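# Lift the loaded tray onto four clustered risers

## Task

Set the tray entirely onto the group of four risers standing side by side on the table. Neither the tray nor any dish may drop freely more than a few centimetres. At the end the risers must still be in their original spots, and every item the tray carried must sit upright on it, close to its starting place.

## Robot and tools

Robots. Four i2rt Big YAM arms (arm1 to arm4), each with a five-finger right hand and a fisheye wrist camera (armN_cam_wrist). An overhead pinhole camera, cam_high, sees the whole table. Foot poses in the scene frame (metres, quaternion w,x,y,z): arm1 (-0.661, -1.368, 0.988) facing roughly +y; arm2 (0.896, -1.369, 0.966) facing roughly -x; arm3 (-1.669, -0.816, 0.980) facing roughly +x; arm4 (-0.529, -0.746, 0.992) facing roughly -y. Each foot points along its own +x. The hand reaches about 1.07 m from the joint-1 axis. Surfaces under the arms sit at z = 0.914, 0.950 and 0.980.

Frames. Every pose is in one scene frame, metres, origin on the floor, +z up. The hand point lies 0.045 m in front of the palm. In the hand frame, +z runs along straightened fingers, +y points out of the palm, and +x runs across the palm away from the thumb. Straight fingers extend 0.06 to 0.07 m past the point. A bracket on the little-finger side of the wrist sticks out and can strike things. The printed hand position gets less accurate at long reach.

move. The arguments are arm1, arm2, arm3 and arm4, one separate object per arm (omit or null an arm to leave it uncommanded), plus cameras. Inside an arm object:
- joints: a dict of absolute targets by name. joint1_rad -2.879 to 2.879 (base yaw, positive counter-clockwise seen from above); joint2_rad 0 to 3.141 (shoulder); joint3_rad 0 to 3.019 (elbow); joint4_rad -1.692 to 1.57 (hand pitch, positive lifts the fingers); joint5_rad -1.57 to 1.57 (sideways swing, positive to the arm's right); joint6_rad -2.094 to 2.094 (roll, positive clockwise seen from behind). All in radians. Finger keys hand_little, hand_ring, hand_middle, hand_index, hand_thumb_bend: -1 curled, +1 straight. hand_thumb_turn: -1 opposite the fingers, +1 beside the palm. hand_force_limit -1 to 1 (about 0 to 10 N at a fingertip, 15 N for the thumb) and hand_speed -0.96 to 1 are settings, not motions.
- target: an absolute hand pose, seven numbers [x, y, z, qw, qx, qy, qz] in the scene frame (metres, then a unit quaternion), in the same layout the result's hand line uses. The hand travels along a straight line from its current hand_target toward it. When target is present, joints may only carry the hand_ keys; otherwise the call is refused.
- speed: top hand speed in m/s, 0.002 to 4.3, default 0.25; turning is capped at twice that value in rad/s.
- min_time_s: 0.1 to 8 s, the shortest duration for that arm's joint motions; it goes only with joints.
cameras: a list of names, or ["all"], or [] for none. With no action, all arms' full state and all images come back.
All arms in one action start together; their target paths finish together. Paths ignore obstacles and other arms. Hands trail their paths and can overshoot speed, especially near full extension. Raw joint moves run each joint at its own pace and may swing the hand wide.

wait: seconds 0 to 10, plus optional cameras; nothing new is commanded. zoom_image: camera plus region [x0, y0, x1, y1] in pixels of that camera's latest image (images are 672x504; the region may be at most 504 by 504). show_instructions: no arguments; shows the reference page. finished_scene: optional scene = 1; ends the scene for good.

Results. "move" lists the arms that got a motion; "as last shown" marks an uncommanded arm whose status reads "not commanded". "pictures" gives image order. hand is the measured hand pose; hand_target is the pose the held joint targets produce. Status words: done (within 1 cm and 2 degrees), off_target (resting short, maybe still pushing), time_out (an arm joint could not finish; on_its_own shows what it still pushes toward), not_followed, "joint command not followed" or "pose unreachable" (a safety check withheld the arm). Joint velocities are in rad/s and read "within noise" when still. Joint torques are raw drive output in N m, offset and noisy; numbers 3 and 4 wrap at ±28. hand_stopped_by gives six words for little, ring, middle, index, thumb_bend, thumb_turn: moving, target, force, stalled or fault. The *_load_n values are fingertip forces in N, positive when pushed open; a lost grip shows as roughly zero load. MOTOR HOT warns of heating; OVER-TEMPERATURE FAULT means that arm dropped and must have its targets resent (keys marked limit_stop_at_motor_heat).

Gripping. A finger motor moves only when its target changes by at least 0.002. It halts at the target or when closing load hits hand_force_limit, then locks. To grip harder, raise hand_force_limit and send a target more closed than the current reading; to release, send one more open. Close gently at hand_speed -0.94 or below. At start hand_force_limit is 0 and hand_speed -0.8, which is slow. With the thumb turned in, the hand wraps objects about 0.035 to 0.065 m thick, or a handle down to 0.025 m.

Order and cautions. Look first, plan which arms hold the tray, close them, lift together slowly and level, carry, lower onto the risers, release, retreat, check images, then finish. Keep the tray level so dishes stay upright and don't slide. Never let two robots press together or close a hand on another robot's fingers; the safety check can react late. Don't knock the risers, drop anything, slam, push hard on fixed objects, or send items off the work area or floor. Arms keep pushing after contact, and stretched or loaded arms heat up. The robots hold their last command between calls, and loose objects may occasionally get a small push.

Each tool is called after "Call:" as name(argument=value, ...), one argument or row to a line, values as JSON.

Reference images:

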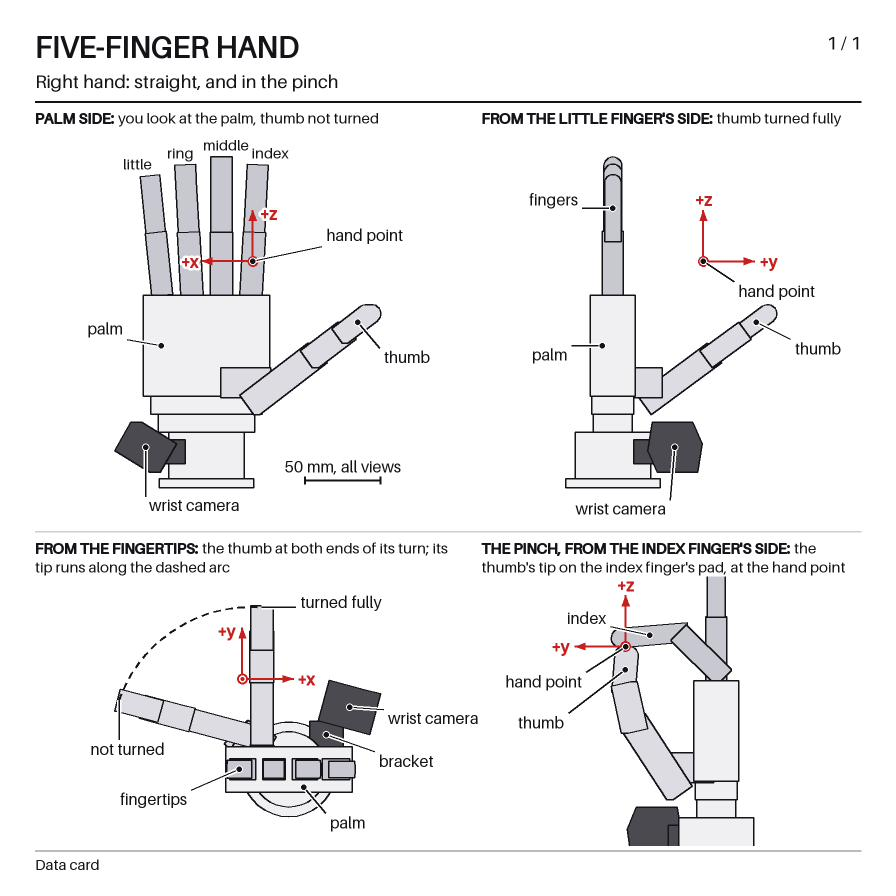

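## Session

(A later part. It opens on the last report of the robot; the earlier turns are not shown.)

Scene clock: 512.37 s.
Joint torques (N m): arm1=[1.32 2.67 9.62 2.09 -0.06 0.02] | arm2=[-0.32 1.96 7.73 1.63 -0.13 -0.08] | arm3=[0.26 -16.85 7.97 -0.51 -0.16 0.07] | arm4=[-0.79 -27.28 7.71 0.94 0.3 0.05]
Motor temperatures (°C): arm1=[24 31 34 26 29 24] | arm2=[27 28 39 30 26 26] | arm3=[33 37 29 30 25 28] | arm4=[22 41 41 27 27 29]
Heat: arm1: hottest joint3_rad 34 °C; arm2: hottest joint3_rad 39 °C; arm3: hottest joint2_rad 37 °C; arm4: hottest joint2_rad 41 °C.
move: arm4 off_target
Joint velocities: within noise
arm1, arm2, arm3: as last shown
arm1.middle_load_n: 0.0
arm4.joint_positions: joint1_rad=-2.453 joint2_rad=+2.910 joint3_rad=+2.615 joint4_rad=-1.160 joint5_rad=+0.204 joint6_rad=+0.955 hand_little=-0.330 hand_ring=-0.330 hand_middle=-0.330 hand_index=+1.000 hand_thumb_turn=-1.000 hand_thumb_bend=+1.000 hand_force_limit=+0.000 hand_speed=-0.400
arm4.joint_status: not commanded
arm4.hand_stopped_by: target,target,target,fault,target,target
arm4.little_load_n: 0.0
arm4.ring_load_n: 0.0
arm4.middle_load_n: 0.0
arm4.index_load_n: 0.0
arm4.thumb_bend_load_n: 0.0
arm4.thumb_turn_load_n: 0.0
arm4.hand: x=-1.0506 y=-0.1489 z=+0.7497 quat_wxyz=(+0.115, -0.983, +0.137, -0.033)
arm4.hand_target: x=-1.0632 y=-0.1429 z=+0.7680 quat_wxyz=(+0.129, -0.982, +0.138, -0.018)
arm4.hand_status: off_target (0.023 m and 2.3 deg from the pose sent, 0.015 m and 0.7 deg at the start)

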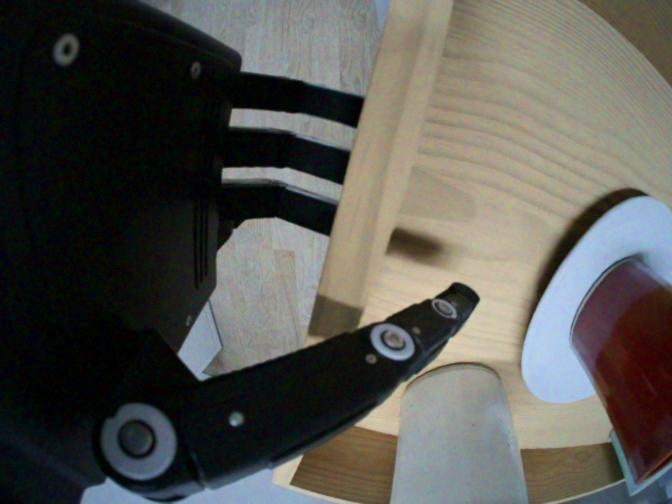

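Call:
move(
  arm4={"target": [-1.0675, -0.1570, 0.772, -0.1292, 0.9818, -0.1380, 0.0182], "speed": 0.03},
  cameras=["arm4_cam_wrist"],
)

Call:
zoom_image(
  camera="arm4_cam_wrist",
  region=[280, 60, 480, 260],
)

Scene clock: 516.73 s.
Joint torques (N m): arm1=[1.38 2.73 9.62 2.09 -0.06 0.03] | arm2=[-0.38 1.96 7.73 1.65 -0.11 -0.07] | arm3=[0.21 -17.44 7.88 -0.5 -0.13 0.06] | arm4=[-1.26 -27.05 7.66 0.77 0.26 0.12]
Motor temperatures (°C): arm1=[24 31 34 26 29 24] | arm2=[27 28 39 30 26 26] | arm3=[33 37 29 30 25 28] | arm4=[22 41 41 27 27 29]
Heat: arm1: hottest joint3_rad 34 °C; arm2: hottest joint3_rad 39 °C; arm3: hottest joint2_rad 37 °C; arm4: hottest joint2_rad 41 °C.
move: arm4 off_target
Joint velocities: within noise
arm1, arm2, arm3: as last shown
arm1.little_load_n: -0.5
arm1.index_load_n: -0.5
arm2.index_load_n: -0.5
arm4.joint_positions: joint1_rad=-2.432 joint2_rad=+2.850 joint3_rad=+2.504 joint4_rad=-1.109 joint5_rad=+0.208 joint6_rad=+0.964 hand_little=-0.330 hand_ring=-0.330 hand_middle=-0.330 hand_index=+1.000 hand_thumb_turn=-1.000 hand_thumb_bend=+1.000 hand_force_limit=+0.000 hand_speed=-0.400
arm4.joint_status: not commanded
arm4.hand_stopped_by: target,target,target,fault,target,target
arm4.little_load_n: 0.0
arm4.ring_load_n: 0.0
arm4.middle_load_n: 0.0
arm4.index_load_n: 0.0
arm4.thumb_bend_load_n: 0.0
arm4.thumb_turn_load_n: 0.0
arm4.hand: x=-1.0577 y=-0.1658 z=+0.7534 quat_wxyz=(+0.116, -0.984, +0.131, -0.032)
arm4.hand_target: x=-1.0674 y=-0.1573 z=+0.7722 quat_wxyz=(+0.129, -0.982, +0.138, -0.018)
arm4.hand_status: off_target (0.023 m and 2.3 deg from the pose sent, 0.029 m and 2.3 deg at the start)

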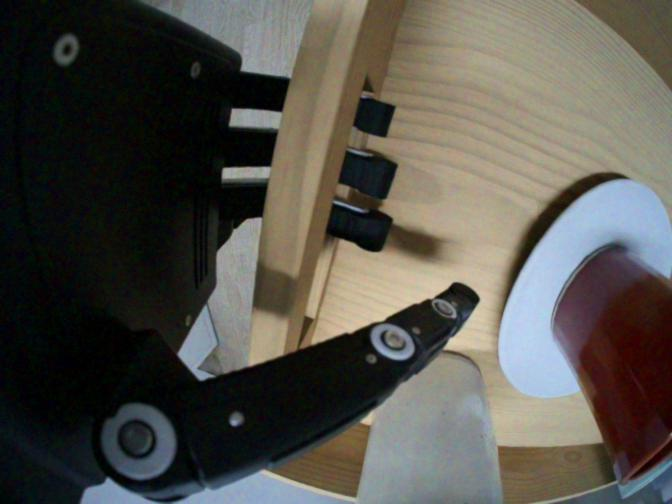

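Scaled by 2.520 from the camera's image (finer frame: 960x720).

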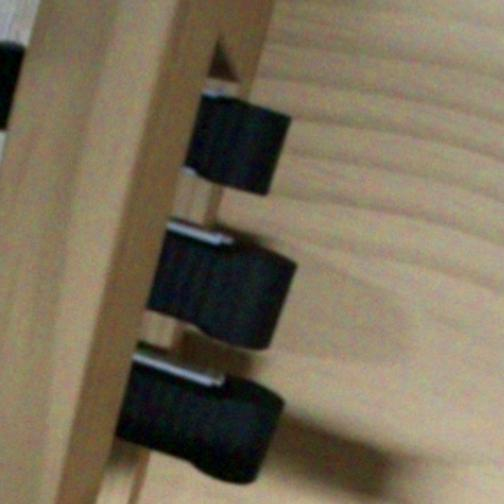

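Call:
move(
  arm3={"joints": {"hand_speed": -0.92, "hand_force_limit": -0.65, "hand_thumb_bend": -0.3}},
  arm4={"joints": {"hand_speed": -0.9, "hand_force_limit": -0.65, "hand_little": -0.55, "hand_ring": -0.55, "hand_middle": -0.55, "hand_thumb_bend": -0.3}},
  cameras=["arm3_cam_wrist", "arm4_cam_wrist"],
)

Scene clock: 525.90 s.
Joint torques (N m): arm1=[1.38 2.73 9.61 2.07 -0.06 0.03] | arm2=[-0.44 1.9 7.73 1.62 -0.12 -0.07] | arm3=[-0.15 -17.14 7.87 -0.46 -0.14 0.05] | arm4=[-1.14 -26.99 7.68 0.81 0.26 0.11]
Motor temperatures (°C): arm1=[24 31 34 26 29 24] | arm2=[27 28 39 30 26 26] | arm3=[33 37 29 30 25 28] | arm4=[22 44 40 27 27 29]
Heat: arm1: hottest joint3_rad 34 °C; arm2: hottest joint3_rad 39 °C; arm3: hottest joint2_rad 37 °C; arm4: hottest joint2_rad 44 °C.
move: arm3 off_target; arm4 off_target
Joint velocities: within noise
arm1, arm2: as last shown
arm1.little_load_n: 0.0
arm1.index_load_n: 0.0
arm2.index_load_n: 0.0
arm3.joint_positions: joint1_rad=+0.253 joint2_rad=+2.278 joint3_rad=+1.288 joint4_rad=-0.585 joint5_rad=+0.004 joint6_rad=+2.085 hand_little=-0.400 hand_ring=-0.400 hand_middle=-0.400 hand_index=-0.400 hand_thumb_turn=-1.000 hand_thumb_bend=+0.417 hand_force_limit=-0.650 hand_speed=-0.920
arm3.joint_status: hand_thumb_bend off_target (ended at +0.417, target -0.300); the others done
arm3.hand_stopped_by: target,target,target,target,force,target
arm3.little_load_n: 0.0
arm3.ring_load_n: 0.0
arm3.middle_load_n: 0.5
arm3.index_load_n: 0.5
arm3.thumb_bend_load_n: 3.5
arm3.thumb_turn_load_n: 0.0
arm3.hand: x=-1.1130 y=-0.6301 z=+0.7673 quat_wxyz=(+0.001, -0.127, -0.992, +0.001)
arm3.hand_target: x=-1.1047 y=-0.6241 z=+0.7661 quat_wxyz=(+0.000, -0.130, -0.991, +0.000)
arm3.hand_status: not commanded
arm4.joint_positions: joint1_rad=-2.432 joint2_rad=+2.850 joint3_rad=+2.504 joint4_rad=-1.109 joint5_rad=+0.208 joint6_rad=+0.964 hand_little=-0.550 hand_ring=-0.550 hand_middle=-0.550 hand_index=+1.000 hand_thumb_turn=-1.000 hand_thumb_bend=+0.460 hand_force_limit=-0.650 hand_speed=-0.900
arm4.joint_status: hand_thumb_bend off_target (ended at +0.460, target -0.300); the others done
arm4.hand_stopped_by: target,target,target,fault,force,target
arm4.little_load_n: 0.0
arm4.ring_load_n: 0.5
arm4.middle_load_n: 0.5
arm4.index_load_n: 0.0
arm4.thumb_bend_load_n: 3.0
arm4.thumb_turn_load_n: 0.5
arm4.hand: x=-1.0577 y=-0.1658 z=+0.7534 quat_wxyz=(+0.116, -0.984, +0.131, -0.032)
arm4.hand_target: x=-1.0674 y=-0.1573 z=+0.7722 quat_wxyz=(+0.129, -0.982, +0.138, -0.018)
arm4.hand_status: not commanded

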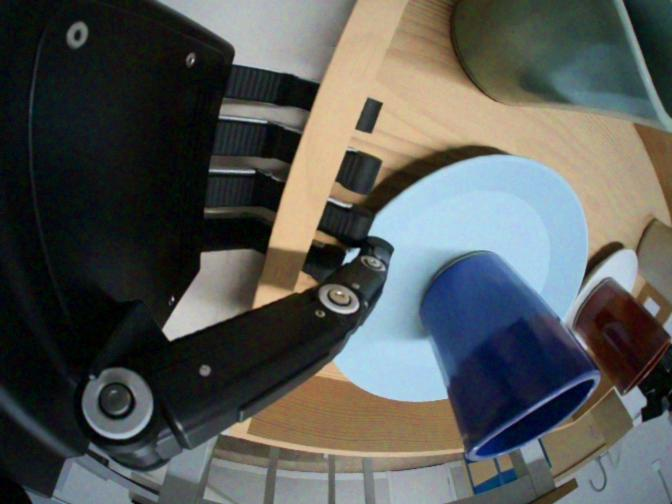

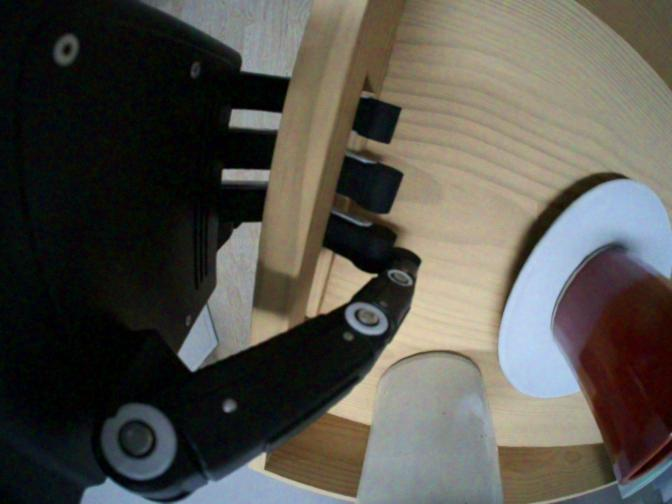

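Call:
move(
  arm3={"target": [-1.1047, -0.6241, 0.800, 0, 0.1305, 0.9914, 0], "speed": 0.03},
  arm4={"target": [-1.0674, -0.1573, 0.806, -0.1292, 0.9818, -0.1380, 0.0182], "speed": 0.03},
  cameras=["arm3_cam_wrist", "arm4_cam_wrist"],
)

Scene clock: 529.90 s.
Joint torques (N m): arm1=[1.38 2.73 9.62 2.09 -0.06 0.03] | arm2=[-0.5 1.96 7.75 1.61 -0.12 -0.06] | arm3=[0.21 -22.3 6.61 -1.2 -0.39 -0.11] | arm4=[-1.14 -29.27 8.24 -0.35 0.29 0.07]
Motor temperatures (°C): arm1=[24 31 34 26 29 24] | arm2=[27 28 39 30 26 26] | arm3=[33 37 29 30 25 28] | arm4=[22 45 40 27 27 29]
Heat: arm1: hottest joint3_rad 34 °C; arm2: hottest joint3_rad 39 °C; arm3: hottest joint2_rad 37 °C; arm4: hottest joint2_rad 45 °C.
move: arm3 off_target; arm4 off_target
Joint velocities: within noise
arm1, arm2: as last shown
arm3.joint_positions: joint1_rad=+0.253 joint2_rad=+2.275 joint3_rad=+1.288 joint4_rad=-0.623 joint5_rad=+0.010 joint6_rad=+2.101 hand_little=-0.399 hand_ring=-0.400 hand_middle=-0.400 hand_index=-0.400 hand_thumb_turn=-1.000 hand_thumb_bend=+0.417 hand_force_limit=-0.650 hand_speed=-0.920
arm3.joint_status: not commanded
arm3.hand_stopped_by: target,target,target,target,force,target
arm3.little_load_n: 6.0
arm3.ring_load_n: 2.0
arm3.middle_load_n: 0.5
arm3.index_load_n: 0.5
arm3.thumb_bend_load_n: 3.0
arm3.thumb_turn_load_n: 0.5
arm3.hand: x=-1.1206 y=-0.6340 z=+0.7672 quat_wxyz=(+0.016, -0.135, -0.991, +0.011)
arm3.hand_target: x=-1.1050 y=-0.6242 z=+0.7992 quat_wxyz=(+0.000, -0.130, -0.991, +0.000)
arm3.hand_status: off_target (0.038 m and 2.2 deg from the pose sent, 0.034 m and 0.5 deg at the start)
arm4.joint_positions: joint1_rad=-2.432 joint2_rad=+2.822 joint3_rad=+2.463 joint4_rad=-1.109 joint5_rad=+0.207 joint6_rad=+0.969 hand_little=-0.550 hand_ring=-0.550 hand_middle=-0.550 hand_index=+1.000 hand_thumb_turn=-1.000 hand_thumb_bend=+0.460 hand_force_limit=-0.650 hand_speed=-0.900
arm4.joint_status: not commanded
arm4.hand_stopped_by: target,target,target,fault,force,target
arm4.little_load_n: 2.5
arm4.ring_load_n: 0.5
arm4.middle_load_n: 0.5
arm4.index_load_n: 0.0
arm4.thumb_bend_load_n: 3.0
arm4.thumb_turn_load_n: 0.5
arm4.hand: x=-1.0539 y=-0.1706 z=+0.7595 quat_wxyz=(+0.112, -0.984, +0.133, -0.036)
arm4.hand_target: x=-1.0672 y=-0.1577 z=+0.8052 quat_wxyz=(+0.129, -0.982, +0.138, -0.018)
arm4.hand_status: off_target (0.050 m and 2.9 deg from the pose sent, 0.054 m and 2.3 deg at the start)

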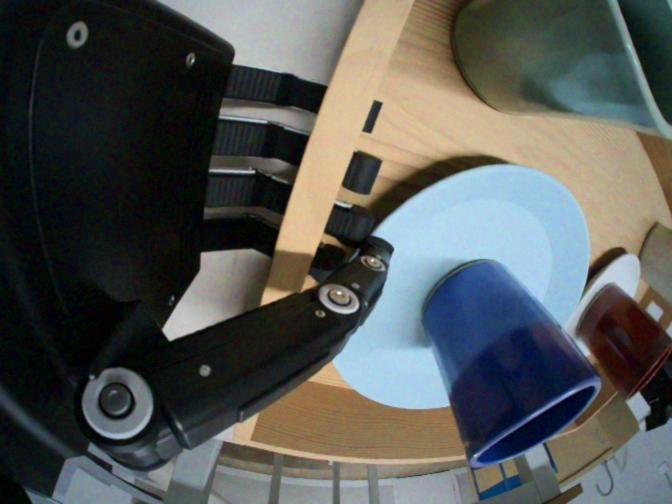

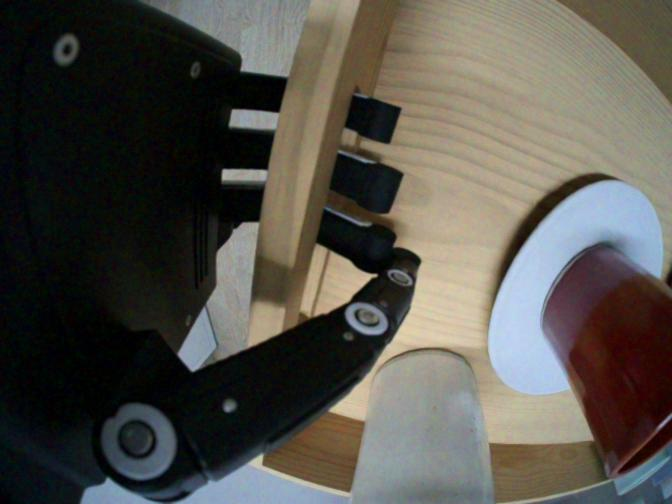

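Call:
move(
  arm3={"target": [-1.1047, -0.6241, 0.825, 0.0216, 0.1305, 0.9912, -0.0028], "speed": 0.03},
  arm4={"target": [-1.0674, -0.1573, 0.825, -0.1322, 0.9820, -0.1352, -0.0032], "speed": 0.03},
  cameras=["arm3_cam_wrist", "arm4_cam_wrist"],
)

Scene clock: 538.90 s.
Joint torques (N m): arm1=[1.32 2.73 9.63 2.09 -0.06 0.03] | arm2=[-0.5 1.96 7.76 1.62 -0.12 -0.07] | arm3=[-0.44 -25.76 5.53 -0.42 -0.56 -0.14] | arm4=[-1.61 -30.27 8.68 0.55 0.4 -0.09]
Motor temperatures (°C): arm1=[24 31 34 26 29 24] | arm2=[27 28 39 30 26 26] | arm3=[33 37 28 30 25 28] | arm4=[22 47 40 27 27 29]
Heat: arm1: hottest joint3_rad 34 °C; arm2: hottest joint3_rad 39 °C; arm3: hottest joint2_rad 37 °C; arm4: hottest joint2_rad 47 °C.
move: arm3 off_target; arm4 off_target
Joint velocities: within noise
arm1, arm2: as last shown
arm2.middle_load_n: -0.5
arm3.joint_positions: joint1_rad=+0.266 joint2_rad=+2.256 joint3_rad=+1.255 joint4_rad=-0.627 joint5_rad=+0.037 joint6_rad=+2.113 hand_little=-0.399 hand_ring=-0.400 hand_middle=-0.400 hand_index=-0.400 hand_thumb_turn=-1.000 hand_thumb_bend=+0.417 hand_force_limit=-0.650 hand_speed=-0.920
arm3.joint_status: not commanded
arm3.hand_stopped_by: target,target,target,target,force,target
arm3.little_load_n: 11.0
arm3.ring_load_n: 3.5
arm3.middle_load_n: 0.5
arm3.index_load_n: 0.0
arm3.thumb_bend_load_n: 3.0
arm3.thumb_turn_load_n: 0.5
arm3.hand: x=-1.1344 y=-0.6366 z=+0.7682 quat_wxyz=(+0.018, -0.134, -0.991, +0.027)
arm3.hand_target: x=-1.1059 y=-0.6245 z=+0.8224 quat_wxyz=(-0.021, -0.130, -0.991, +0.003)
arm3.hand_status: off_target (0.065 m and 5.3 deg from the pose sent, 0.061 m and 4.4 deg at the start)
arm4.joint_positions: joint1_rad=-2.432 joint2_rad=+2.761 joint3_rad=+2.342 joint4_rad=-1.060 joint5_rad=+0.179 joint6_rad=+0.969 hand_little=-0.550 hand_ring=-0.550 hand_middle=-0.550 hand_index=+1.000 hand_thumb_turn=-1.000 hand_thumb_bend=+0.460 hand_force_limit=-0.650 hand_speed=-0.900
arm4.joint_status: not commanded
arm4.hand_stopped_by: target,target,target,fault,force,target
arm4.little_load_n: 3.5
arm4.ring_load_n: 0.0
arm4.middle_load_n: 0.0
arm4.index_load_n: 0.0
arm4.thumb_bend_load_n: 3.0
arm4.thumb_turn_load_n: 0.0
arm4.hand: x=-1.0477 y=-0.1865 z=+0.7620 quat_wxyz=(+0.098, -0.986, +0.132, -0.032)
arm4.hand_target: x=-1.0661 y=-0.1589 z=+0.8247 quat_wxyz=(+0.132, -0.982, +0.135, +0.003)
arm4.hand_status: off_target (0.072 m and 5.6 deg from the pose sent, 0.068 m and 5.1 deg at the start)

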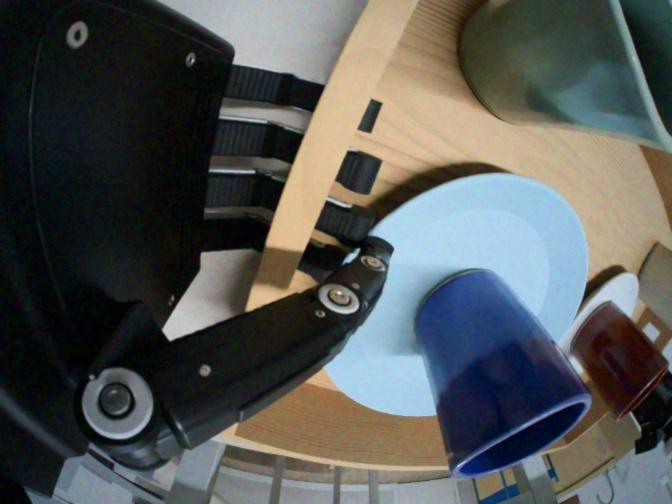

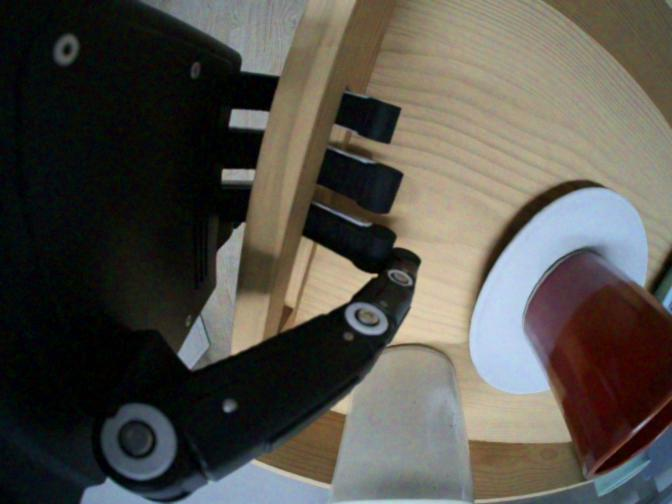

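Call:
move(
  arm3={"target": [-1.0850, -0.6190, 0.800, 0.0, 0.1305, 0.9914, 0.0], "speed": 0.04},
  arm4={"target": [-1.0800, -0.1420, 0.825, -0.1322, 0.9820, -0.1352, -0.0032], "speed": 0.04},
  cameras=["arm3_cam_wrist", "arm4_cam_wrist"],
)

Scene clock: 551.00 s.
Joint torques (N m): arm1=[1.32 2.67 9.62 2.09 -0.07 0.02] | arm2=[-0.38 1.96 7.75 1.61 -0.11 -0.08] | arm3=[-1.14 -21.3 10.88 -0.55 -0.78 -0.24] | arm4=[-1.67 -28.45 14.24 -0.2 0.41 -0.09]
Motor temperatures (°C): arm1=[24 31 34 26 29 24] | arm2=[27 28 39 30 26 26] | arm3=[33 38 28 30 25 28] | arm4=[22 49 39 27 27 29]
Heat: arm1: hottest joint3_rad 34 °C; arm2: hottest joint3_rad 39 °C; arm3: hottest joint2_rad 38 °C; arm4: hottest joint2_rad 49 °C.
move: arm3 off_target; arm4 off_target
Joint velocities: within noise
arm1, arm2: as last shown
arm2.middle_load_n: 0.0
arm3.joint_positions: joint1_rad=+0.265 joint2_rad=+2.281 joint3_rad=+1.305 joint4_rad=-0.681 joint5_rad=+0.022 joint6_rad=+2.112 hand_little=-0.399 hand_ring=-0.400 hand_middle=-0.400 hand_index=-0.400 hand_thumb_turn=-1.000 hand_thumb_bend=+0.417 hand_force_limit=-0.650 hand_speed=-0.920
arm3.joint_status: not commanded
arm3.hand_stopped_by: target,target,target,target,force,target
arm3.little_load_n: 9.5
arm3.ring_load_n: 0.0
arm3.middle_load_n: 1.0
arm3.index_load_n: 0.5
arm3.thumb_bend_load_n: 3.0
arm3.thumb_turn_load_n: 0.0
arm3.hand: x=-1.1293 y=-0.6322 z=+0.7654 quat_wxyz=(+0.034, -0.133, -0.990, +0.026)
arm3.hand_target: x=-1.0872 y=-0.6200 z=+0.8017 quat_wxyz=(-0.001, -0.130, -0.991, +0.000)
arm3.hand_status: off_target (0.058 m and 4.9 deg from the pose sent, 0.061 m and 3.7 deg at the start)
arm4.joint_positions: joint1_rad=-2.432 joint2_rad=+2.809 joint3_rad=+2.447 joint4_rad=-1.126 joint5_rad=+0.179 joint6_rad=+0.969 hand_little=-0.550 hand_ring=-0.550 hand_middle=-0.550 hand_index=+1.000 hand_thumb_turn=-1.000 hand_thumb_bend=+0.460 hand_force_limit=-0.650 hand_speed=-0.900
arm4.joint_status: not commanded
arm4.hand_stopped_by: target,target,target,fault,force,target
arm4.little_load_n: 5.0
arm4.ring_load_n: 0.5
arm4.middle_load_n: 0.5
arm4.index_load_n: 0.0
arm4.thumb_bend_load_n: 3.0
arm4.thumb_turn_load_n: 0.5
arm4.hand: x=-1.0538 y=-0.1796 z=+0.7638 quat_wxyz=(+0.095, -0.986, +0.132, -0.035)
arm4.hand_target: x=-1.0772 y=-0.1453 z=+0.8264 quat_wxyz=(+0.133, -0.982, +0.135, +0.004)
arm4.hand_status: off_target (0.076 m and 6.1 deg from the pose sent, 0.084 m and 5.6 deg at the start)

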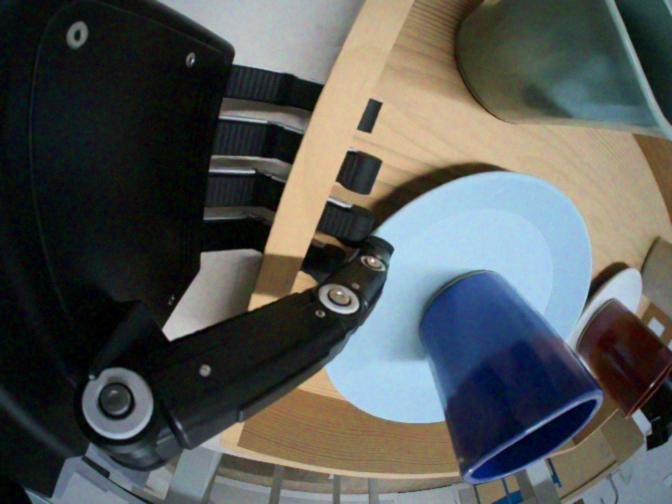

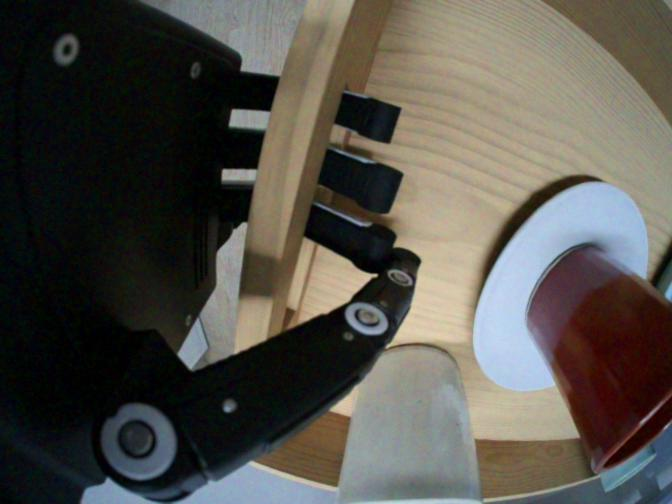

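Call:
move(
  arm3={"target": [-1.050, -0.690, 0.800, 0.0348, 0.0698, 0.9970, -0.0024], "speed": 0.04},
  arm4={"target": [-1.0750, -0.2050, 0.822, -0.1325, 0.9887, -0.0646, -0.0254], "speed": 0.04},
  cameras=["arm3_cam_wrist", "arm4_cam_wrist", "cam_high"],
)

Scene clock: 572.93 s.
Joint torques (N m): arm1=[1.38 2.73 9.63 2.09 -0.06 0.02] | arm2=[-0.44 1.9 7.73 1.61 -0.11 -0.07] | arm3=[-3.37 -21.01 10.52 0.13 0.07 -0.38] | arm4=[-1.26 -29.04 8.02 0.66 0.27 -0.26]
Motor temperatures (°C): arm1=[24 30 34 26 29 24] | arm2=[27 28 39 30 26 25] | arm3=[33 39 30 30 25 28] | arm4=[22 53 44 27 27 29]
Heat: arm1: hottest joint3_rad 34 °C; arm2: hottest joint3_rad 39 °C; arm3: hottest joint2_rad 39 °C; arm4: hottest joint2_rad 53 °C.
move: arm3 off_target; arm4 off_target
Joint velocities: within noise
arm1, arm2: as last shown
arm1.thumb_turn_load_n: -0.5
arm3.joint_positions: joint1_rad=+0.152 joint2_rad=+2.296 joint3_rad=+1.344 joint4_rad=-0.641 joint5_rad=+0.020 joint6_rad=+1.865 hand_little=-0.399 hand_ring=-0.400 hand_middle=-0.400 hand_index=-0.400 hand_thumb_turn=-1.000 hand_thumb_bend=+0.417 hand_force_limit=-0.650 hand_speed=-0.920
arm3.joint_status: not commanded
arm3.hand_stopped_by: target,target,target,target,force,target
arm3.little_load_n: 7.5
arm3.ring_load_n: 1.5
arm3.middle_load_n: 1.0
arm3.index_load_n: 0.0
arm3.thumb_bend_load_n: 3.0
arm3.thumb_turn_load_n: 0.5
arm3.hand: x=-1.0966 y=-0.6782 z=+0.7686 quat_wxyz=(+0.008, -0.067, -0.998, +0.011)
arm3.hand_target: x=-1.0524 y=-0.6909 z=+0.8016 quat_wxyz=(-0.035, -0.070, -0.997, +0.004)
arm3.hand_status: off_target (0.057 m and 5.0 deg from the pose sent, 0.104 m and 11.1 deg at the start)
arm4.joint_positions: joint1_rad=-2.397 joint2_rad=+2.648 joint3_rad=+2.107 joint4_rad=-0.895 joint5_rad=+0.146 joint6_rad=+0.884 hand_little=-0.550 hand_ring=-0.550 hand_middle=-0.550 hand_index=+1.000 hand_thumb_turn=-1.000 hand_thumb_bend=+0.460 hand_force_limit=-0.650 hand_speed=-0.900
arm4.joint_status: not commanded
arm4.hand_stopped_by: target,target,target,fault,force,target
arm4.little_load_n: 2.5
arm4.ring_load_n: 1.0
arm4.middle_load_n: 0.5
arm4.index_load_n: 0.0
arm4.thumb_bend_load_n: 3.0
arm4.thumb_turn_load_n: 0.0
arm4.hand: x=-1.0532 y=-0.2278 z=+0.7643 quat_wxyz=(+0.100, -0.992, +0.074, -0.007)
arm4.hand_target: x=-1.0739 y=-0.2061 z=+0.8213 quat_wxyz=(+0.133, -0.989, +0.065, +0.025)
arm4.hand_status: off_target (0.066 m and 5.3 deg from the pose sent, 0.067 m and 11.2 deg at the start)

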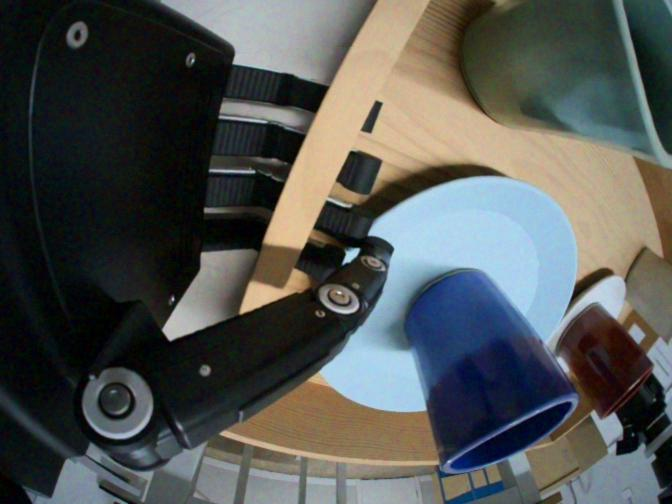

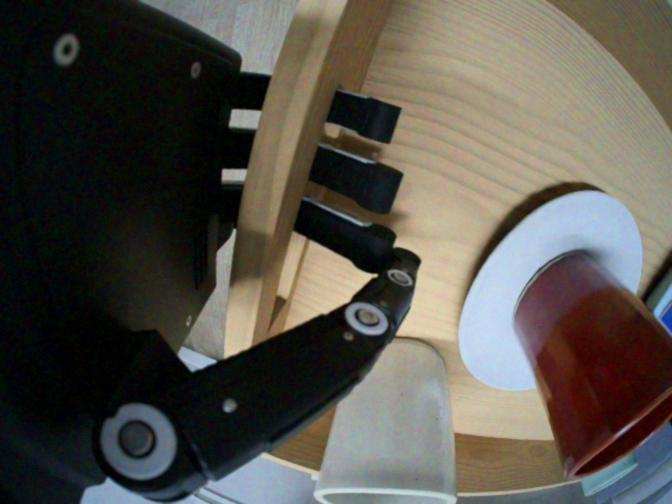

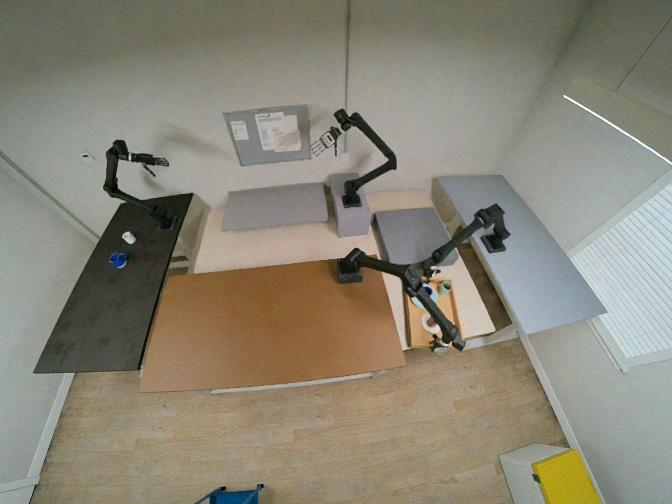

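Call:
move(
  arm3={"joints": {"hand_speed": -0.92, "hand_force_limit": -0.2, "hand_ring": -0.65, "hand_middle": -0.65, "hand_index": -0.65}},
  arm4={"joints": {"hand_speed": -0.92, "hand_force_limit": -0.2, "hand_ring": -0.75, "hand_middle": -0.75}},
  cameras=["arm3_cam_wrist", "arm4_cam_wrist"],
)

Scene clock: 578.43 s.
Joint torques (N m): arm1=[1.38 2.67 9.62 2.09 -0.06 0.02] | arm2=[-0.38 1.9 7.73 1.61 -0.12 -0.07] | arm3=[-2.73 -20.95 10.25 -0.01 0.07 -0.29] | arm4=[-1.49 -28.98 8.72 0.5 0.39 -0.25]
Motor temperatures (°C): arm1=[24 30 34 26 29 24] | arm2=[27 28 39 30 26 25] | arm3=[33 39 30 30 25 28] | arm4=[22 52 43 27 27 29]
Heat: arm1: hottest joint3_rad 34 °C; arm2: hottest joint3_rad 39 °C; arm3: hottest joint2_rad 39 °C; arm4: hottest joint2_rad 52 °C.
move: arm3 off_target; arm4 off_target
Joint velocities: within noise
arm1.joint_positions: joint1_rad=-1.592 joint2_rad=+0.578 joint3_rad=+1.358 joint4_rad=-1.352 joint5_rad=-0.216 joint6_rad=-1.047 hand_little=+1.000 hand_ring=+1.000 hand_middle=+1.000 hand_index=+1.000 hand_thumb_turn=+1.000 hand_thumb_bend=+1.000 hand_force_limit=+0.000 hand_speed=-0.800
arm1.joint_status: not commanded
arm1.hand_stopped_by: target,target,target,target,target,target
arm1.little_load_n: -0.5
arm1.ring_load_n: 0.0
arm1.middle_load_n: 0.0
arm1.index_load_n: 0.0
arm1.thumb_bend_load_n: 0.0
arm1.thumb_turn_load_n: 0.0
arm1.hand: x=-0.4560 y=-1.3661 z=+1.4585 quat_wxyz=(-0.214, +0.852, -0.180, +0.442)
arm1.hand_target: x=-0.4567 y=-1.3661 z=+1.4671 quat_wxyz=(-0.215, +0.848, -0.178, +0.451)
arm1.hand_status: not commanded
arm2.joint_positions: joint1_rad=-0.240 joint2_rad=+0.637 joint3_rad=+1.411 joint4_rad=-1.145 joint5_rad=-0.224 joint6_rad=-1.344 hand_little=+1.000 hand_ring=+1.000 hand_middle=+1.000 hand_index=+1.000 hand_thumb_turn=+1.000 hand_thumb_bend=+1.000 hand_force_limit=+0.000 hand_speed=-0.800
arm2.joint_status: not commanded
arm2.hand_stopped_by: target,target,target,target,target,target
arm2.little_load_n: 0.0
arm2.ring_load_n: 0.0
arm2.middle_load_n: 0.0
arm2.index_load_n: 0.0
arm2.thumb_bend_load_n: 0.0
arm2.thumb_turn_load_n: 0.0
arm2.hand: x=+0.6360 y=-1.2970 z=+1.5033 quat_wxyz=(+0.563, -0.126, -0.812, +0.093)
arm2.hand_target: x=+0.6376 y=-1.2973 z=+1.5152 quat_wxyz=(+0.573, -0.123, -0.805, +0.092)
arm2.hand_status: not commanded
arm3.joint_positions: joint1_rad=+0.150 joint2_rad=+2.299 joint3_rad=+1.346 joint4_rad=-0.641 joint5_rad=+0.020 joint6_rad=+1.858 hand_little=-0.400 hand_ring=-0.420 hand_middle=-0.412 hand_index=-0.502 hand_thumb_turn=-1.000 hand_thumb_bend=+0.417 hand_force_limit=-0.200 hand_speed=-0.920
arm3.joint_status: hand_ring off_target (ended at -0.420, target -0.650); hand_middle off_target (ended at -0.412, target -0.650); hand_index off_target (ended at -0.502, target -0.650); the others done
arm3.hand_stopped_by: target,force,force,force,force,target
arm3.little_load_n: 1.5
arm3.ring_load_n: 1.5
arm3.middle_load_n: 6.0
arm3.index_load_n: 4.5
arm3.thumb_bend_load_n: 4.0
arm3.thumb_turn_load_n: 0.5
arm3.hand: x=-1.0963 y=-0.6793 z=+0.7675 quat_wxyz=(+0.008, -0.065, -0.998, +0.011)
arm3.hand_target: x=-1.0522 y=-0.6911 z=+0.8017 quat_wxyz=(-0.035, -0.070, -0.997, +0.004)
arm3.hand_status: not commanded
arm4.joint_positions: joint1_rad=-2.394 joint2_rad=+2.648 joint3_rad=+2.099 joint4_rad=-0.891 joint5_rad=+0.143 joint6_rad=+0.882 hand_little=-0.550 hand_ring=-0.742 hand_middle=-0.585 hand_index=+1.000 hand_thumb_turn=-1.000 hand_thumb_bend=+0.460 hand_force_limit=-0.200 hand_speed=-0.920
arm4.joint_status: hand_middle off_target (ended at -0.585, target -0.750); the others done
arm4.hand_stopped_by: target,force,force,fault,force,target
arm4.little_load_n: 0.0
arm4.ring_load_n: 3.5
arm4.middle_load_n: 3.5
arm4.index_load_n: 0.0
arm4.thumb_bend_load_n: 4.0
arm4.thumb_turn_load_n: 0.5
arm4.hand: x=-1.0532 y=-0.2324 z=+0.7615 quat_wxyz=(+0.097, -0.993, +0.071, -0.007)
arm4.hand_target: x=-1.0741 y=-0.2063 z=+0.8213 quat_wxyz=(+0.133, -0.989, +0.065, +0.025)
arm4.hand_status: not commanded

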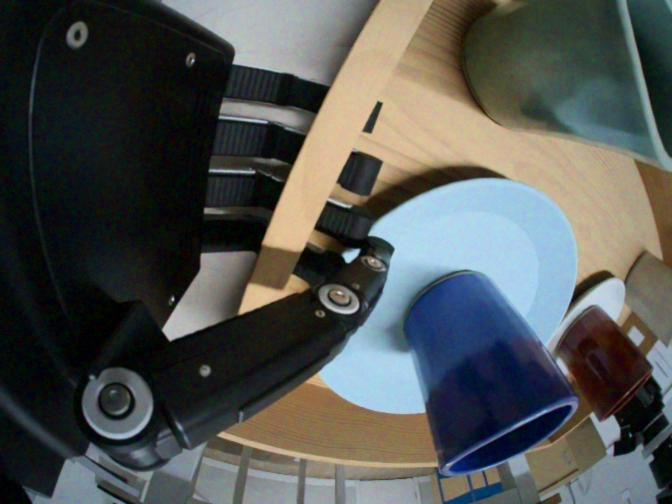

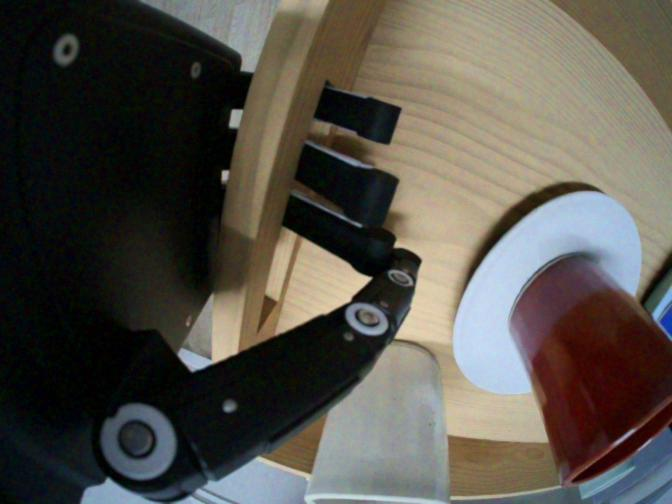

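Call:
move(
  arm3={"target": [-1.053, -0.675, 0.845, 0.0348, 0.0698, 0.9970, -0.0024], "speed": 0.03, "joints": {"hand_little": -0.55}},
  arm4={"target": [-1.0820, -0.1950, 0.865, -0.1325, 0.9887, -0.0646, -0.0254], "speed": 0.03, "joints": {"hand_little": -0.75}},
  cameras=["arm3_cam_wrist", "arm4_cam_wrist"],
)

Scene clock: 583.30 s.
Joint torques (N m): arm1=[1.38 2.73 9.61 2.09 -0.06 0.03] | arm2=[-0.5 1.96 7.73 1.59 -0.12 -0.07] | arm3=[-1.14 -27.46 9.11 -1.58 -0.47 -0.13] | arm4=[-1.73 -31.44 9.55 -0.23 0.59 -0.25]
Motor temperatures (°C): arm1=[24 30 34 26 29 24] | arm2=[27 28 39 30 26 25] | arm3=[33 40 30 30 25 28] | arm4=[22 51 42 27 27 29]
Heat: arm1: hottest joint3_rad 34 °C; arm2: hottest joint3_rad 39 °C; arm3: hottest joint2_rad 40 °C; arm4: hottest joint2_rad 51 °C.
move: arm3 off_target; arm4 off_target
Joint velocities: within noise
arm1, arm2: as last shown
arm1.little_load_n: 0.0
arm1.ring_load_n: -0.5
arm2.thumb_turn_load_n: 0.5
arm3.joint_positions: joint1_rad=+0.151 joint2_rad=+2.296 joint3_rad=+1.346 joint4_rad=-0.669 joint5_rad=+0.033 joint6_rad=+1.867 hand_little=-0.412 hand_ring=-0.420 hand_middle=-0.412 hand_index=-0.503 hand_thumb_turn=-1.000 hand_thumb_bend=+0.417 hand_force_limit=-0.200 hand_speed=-0.920
arm3.joint_status: hand_little off_target (ended at -0.412, target -0.550)
arm3.hand_stopped_by: force,force,force,force,force,target
arm3.little_load_n: 11.5
arm3.ring_load_n: 3.5
arm3.middle_load_n: 6.0
arm3.index_load_n: 1.0
arm3.thumb_bend_load_n: 4.0
arm3.thumb_turn_load_n: 0.5
arm3.hand: x=-1.1019 y=-0.6824 z=+0.7678 quat_wxyz=(+0.019, -0.069, -0.997, +0.020)
arm3.hand_target: x=-1.0560 y=-0.6753 z=+0.8424 quat_wxyz=(-0.035, -0.069, -0.997, +0.002)
arm3.hand_status: off_target (0.092 m and 6.5 deg from the pose sent, 0.089 m and 5.1 deg at the start)
arm4.joint_positions: joint1_rad=-2.391 joint2_rad=+2.648 joint3_rad=+2.098 joint4_rad=-0.916 joint5_rad=+0.139 joint6_rad=+0.882 hand_little=-0.748 hand_ring=-0.742 hand_middle=-0.585 hand_index=+1.000 hand_thumb_turn=-1.000 hand_thumb_bend=+0.460 hand_force_limit=-0.200 hand_speed=-0.920
arm4.joint_status: all done
arm4.hand_stopped_by: force,force,force,fault,force,target
arm4.little_load_n: 4.0
arm4.ring_load_n: 0.5
arm4.middle_load_n: 3.5
arm4.index_load_n: 0.0
arm4.thumb_bend_load_n: 4.0
arm4.thumb_turn_load_n: 0.5
arm4.hand: x=-1.0503 y=-0.2395 z=+0.7610 quat_wxyz=(+0.087, -0.994, +0.069, -0.015)
arm4.hand_target: x=-1.0752 y=-0.2042 z=+0.8475 quat_wxyz=(+0.133, -0.989, +0.065, +0.025)
arm4.hand_status: off_target (0.117 m and 7.0 deg from the pose sent, 0.114 m and 5.6 deg at the start; pose on its path clipped on 31 of 61 steps)

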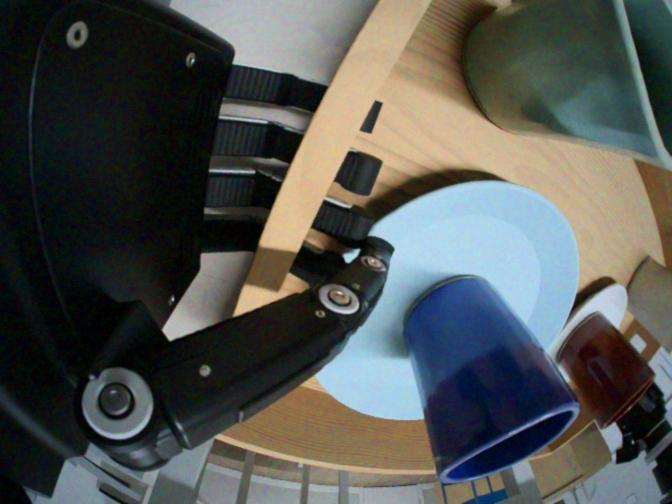

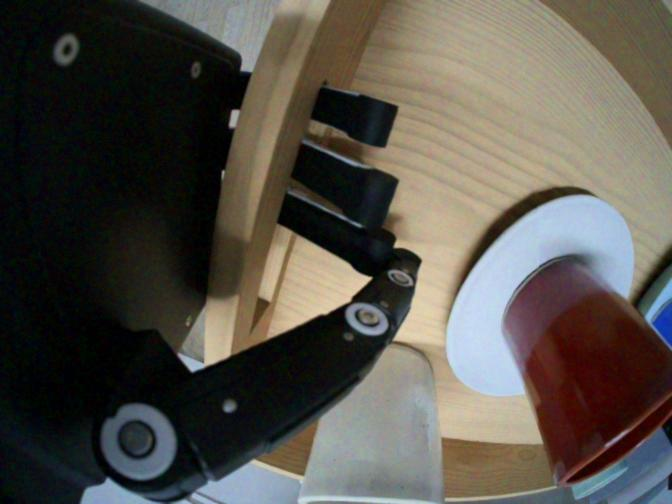

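Call:
move(
  arm3={"joints": {"joint1_rad": 0.160, "joint2_rad": 2.12, "joint3_rad": 1.40, "joint4_rad": -0.66, "joint5_rad": 0.02, "joint6_rad": 1.875}, "min_time_s": 3},
  arm4={"joints": {"joint1_rad": -2.400, "joint2_rad": 2.47, "joint3_rad": 2.12, "joint4_rad": -0.86, "joint5_rad": 0.22, "joint6_rad": 0.89}, "min_time_s": 3},
  cameras=["arm3_cam_wrist", "arm4_cam_wrist"],
)

Scene clock: 608.20 s.
Joint torques (N m): arm1=[1.32 2.67 9.62 2.09 -0.06 0.02] | arm2=[-0.56 1.85 7.75 1.62 -0.12 -0.07] | arm3=[-0.62 -28.86 10.78 0.17 -0.71 -0.04] | arm4=[-2.2 -35.66 10.67 0.99 1.05 -0.06]
Motor temperatures (°C): arm1=[24 30 34 26 29 24] | arm2=[27 27 39 30 25 25] | arm3=[33 42 29 30 25 28] | arm4=[22 51 42 27 28 29]
Heat: arm1: hottest joint3_rad 34 °C; arm2: hottest joint3_rad 39 °C; arm3: hottest joint2_rad 42 °C; arm4: hottest joint2_rad 51 °C.
move: arm3 done; arm4 time_out
Joint velocities: within noise
arm1, arm2: as last shown
arm1.ring_load_n: 0.0
arm2.thumb_turn_load_n: 0.0
arm3.joint_positions: joint1_rad=+0.160 joint2_rad=+2.248 joint3_rad=+1.346 joint4_rad=-0.666 joint5_rad=+0.037 joint6_rad=+1.868 hand_little=-0.412 hand_ring=-0.420 hand_middle=-0.412 hand_index=-0.502 hand_thumb_turn=-1.000 hand_thumb_bend=+0.417 hand_force_limit=-0.200 hand_speed=-0.920
arm3.joint_status: all done
arm3.hand_stopped_by: force,force,force,force,force,target
arm3.little_load_n: 9.5
arm3.ring_load_n: 3.0
arm3.middle_load_n: 5.5
arm3.index_load_n: 4.0
arm3.thumb_bend_load_n: 4.0
arm3.thumb_turn_load_n: 0.5
arm3.hand: x=-1.0869 y=-0.6753 z=+0.7946 quat_wxyz=(-0.006, -0.065, -0.998, +0.016)
arm3.hand_target: x=-1.0229 y=-0.6620 z=+0.8921 quat_wxyz=(-0.096, -0.069, -0.993, -0.014)
arm3.hand_status: not commanded
arm4.joint_positions: joint1_rad=-2.389 joint2_rad=+2.630 joint3_rad=+2.077 joint4_rad=-0.877 joint5_rad=+0.201 joint6_rad=+0.894 hand_little=-0.748 hand_ring=-0.742 hand_middle=-0.585 hand_index=+1.000 hand_thumb_turn=-1.000 hand_thumb_bend=+0.460 hand_force_limit=-0.200 hand_speed=-0.920
arm4.joint_status: joint2_rad time_out (moved -0.018 of -0.178); the others done
arm4.hand_stopped_by: force,force,force,fault,force,target
arm4.little_load_n: 3.0
arm4.ring_load_n: 2.0
arm4.middle_load_n: 4.0
arm4.index_load_n: 0.0
arm4.thumb_bend_load_n: 3.5
arm4.thumb_turn_load_n: 0.5
arm4.on_its_own: joint2_rad reads +2.630 and still pushes toward +2.470 since a time_out
arm4.hand: x=-1.0481 y=-0.2263 z=+0.7656 quat_wxyz=(+0.122, -0.989, +0.076, -0.022)
arm4.hand_target: x=-1.0872 y=-0.1675 z=+0.9026 quat_wxyz=(+0.202, -0.974, +0.091, +0.050)
arm4.hand_status: not commanded

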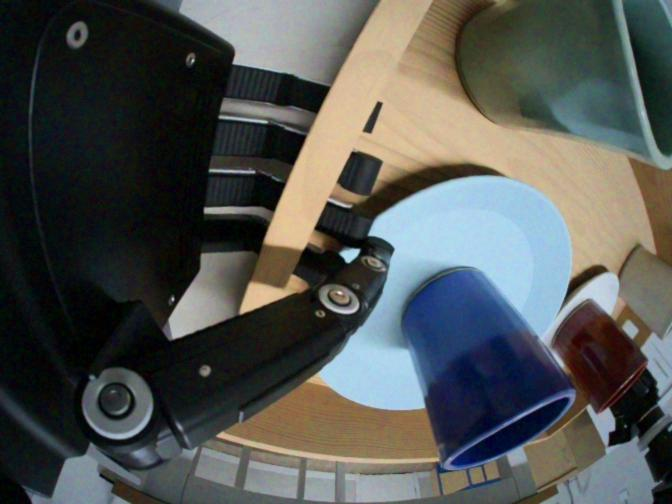

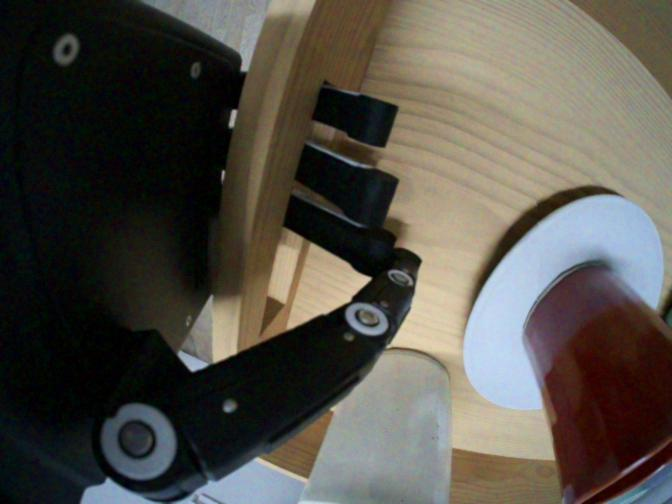

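Call:
move(
  arm4={"joints": {"joint1_rad": -2.400, "joint2_rad": 2.38, "joint3_rad": 2.12, "joint4_rad": -0.84, "joint5_rad": 0.22, "joint6_rad": 0.89}, "min_time_s": 3},
  cameras=["arm3_cam_wrist", "arm4_cam_wrist", "cam_high"],
)

Scene clock: 616.60 s.
Joint torques (N m): arm1=[1.38 2.73 9.62 2.09 -0.06 0.02] | arm2=[-0.5 2.02 7.76 1.62 -0.12 -0.07] | arm3=[-1.14 -28.81 10.81 -0.17 -0.74 -0.02] | arm4=[-2.08 -38.18 12.3 1.73 0.96 -0.07]
Motor temperatures (°C): arm1=[24 30 34 26 29 24] | arm2=[27 27 39 30 25 25] | arm3=[33 42 29 30 25 27] | arm4=[22 54 41 27 28 28]
Heat: arm1: hottest joint3_rad 34 °C; arm2: hottest joint3_rad 39 °C; arm3: hottest joint2_rad 42 °C; arm4: hottest joint2_rad 54 °C.
move: arm4 time_out
Joint velocities: within noise
arm1, arm2, arm3: as last shown
arm2.ring_load_n: 0.5
arm3.joint_positions: joint1_rad=+0.165 joint2_rad=+2.245 joint3_rad=+1.346 joint4_rad=-0.659 joint5_rad=+0.037 joint6_rad=+1.868 hand_little=-0.412 hand_ring=-0.420 hand_middle=-0.412 hand_index=-0.503 hand_thumb_turn=-1.000 hand_thumb_bend=+0.417 hand_force_limit=-0.200 hand_speed=-0.920
arm3.little_load_n: 16.5
arm3.ring_load_n: 2.0
arm3.index_load_n: 0.5
arm3.hand: x=-1.0843 y=-0.6725 z=+0.7971 quat_wxyz=(-0.012, -0.063, -0.998, +0.015)
arm3.hand_target: x=-1.0228 y=-0.6622 z=+0.8922 quat_wxyz=(-0.096, -0.069, -0.993, -0.014)
arm4.joint_positions: joint1_rad=-2.389 joint2_rad=+2.575 joint3_rad=+2.062 joint4_rad=-0.873 joint5_rad=+0.203 joint6_rad=+0.894 hand_little=-0.749 hand_ring=-0.742 hand_middle=-0.585 hand_index=+1.000 hand_thumb_turn=-1.000 hand_thumb_bend=+0.460 hand_force_limit=-0.200 hand_speed=-0.920
arm4.joint_status: joint2_rad time_out (moved -0.055 of -0.250); the others done
arm4.hand_stopped_by: force,force,force,fault,force,target
arm4.little_load_n: 0.0
arm4.ring_load_n: 7.0
arm4.middle_load_n: 3.5
arm4.index_load_n: 0.0
arm4.thumb_bend_load_n: 4.0
arm4.thumb_turn_load_n: 0.0
arm4.on_its_own: joint2_rad reads +2.575 and still pushes toward +2.380 since a time_out
arm4.hand: x=-1.0566 y=-0.2170 z=+0.7997 quat_wxyz=(+0.137, -0.987, +0.078, -0.007)
arm4.hand_target: x=-1.1025 y=-0.1519 z=+0.9760 quat_wxyz=(+0.238, -0.962, +0.095, +0.090)
arm4.hand_status: not commanded

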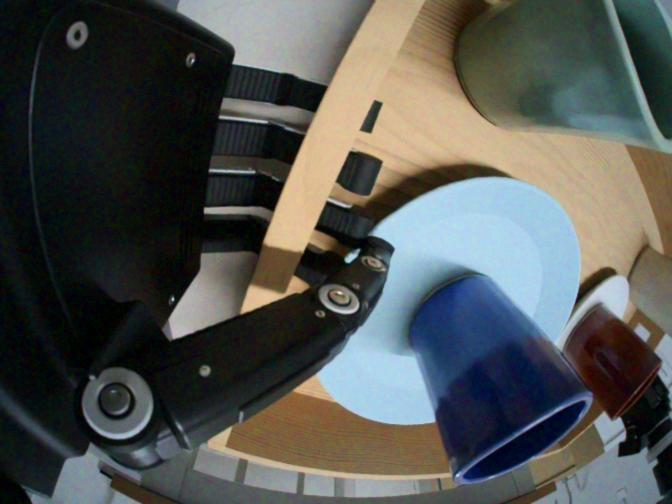

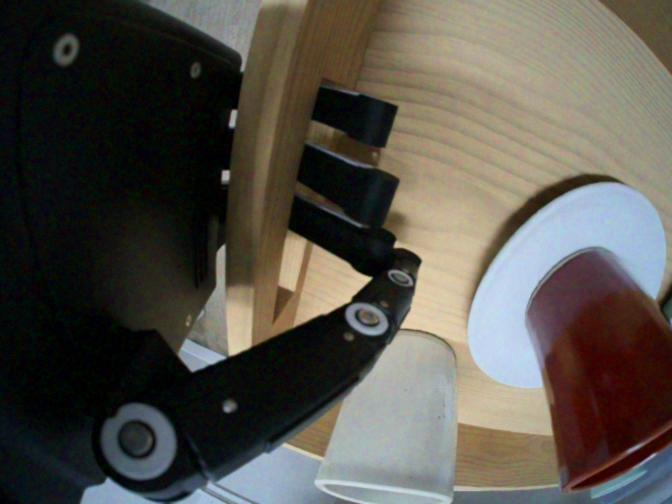

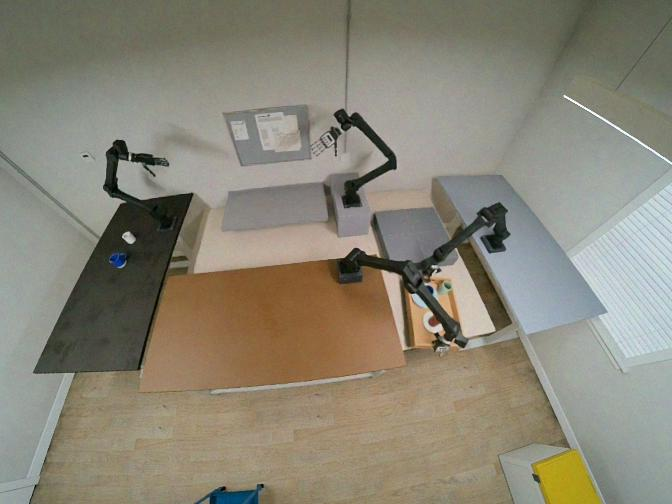

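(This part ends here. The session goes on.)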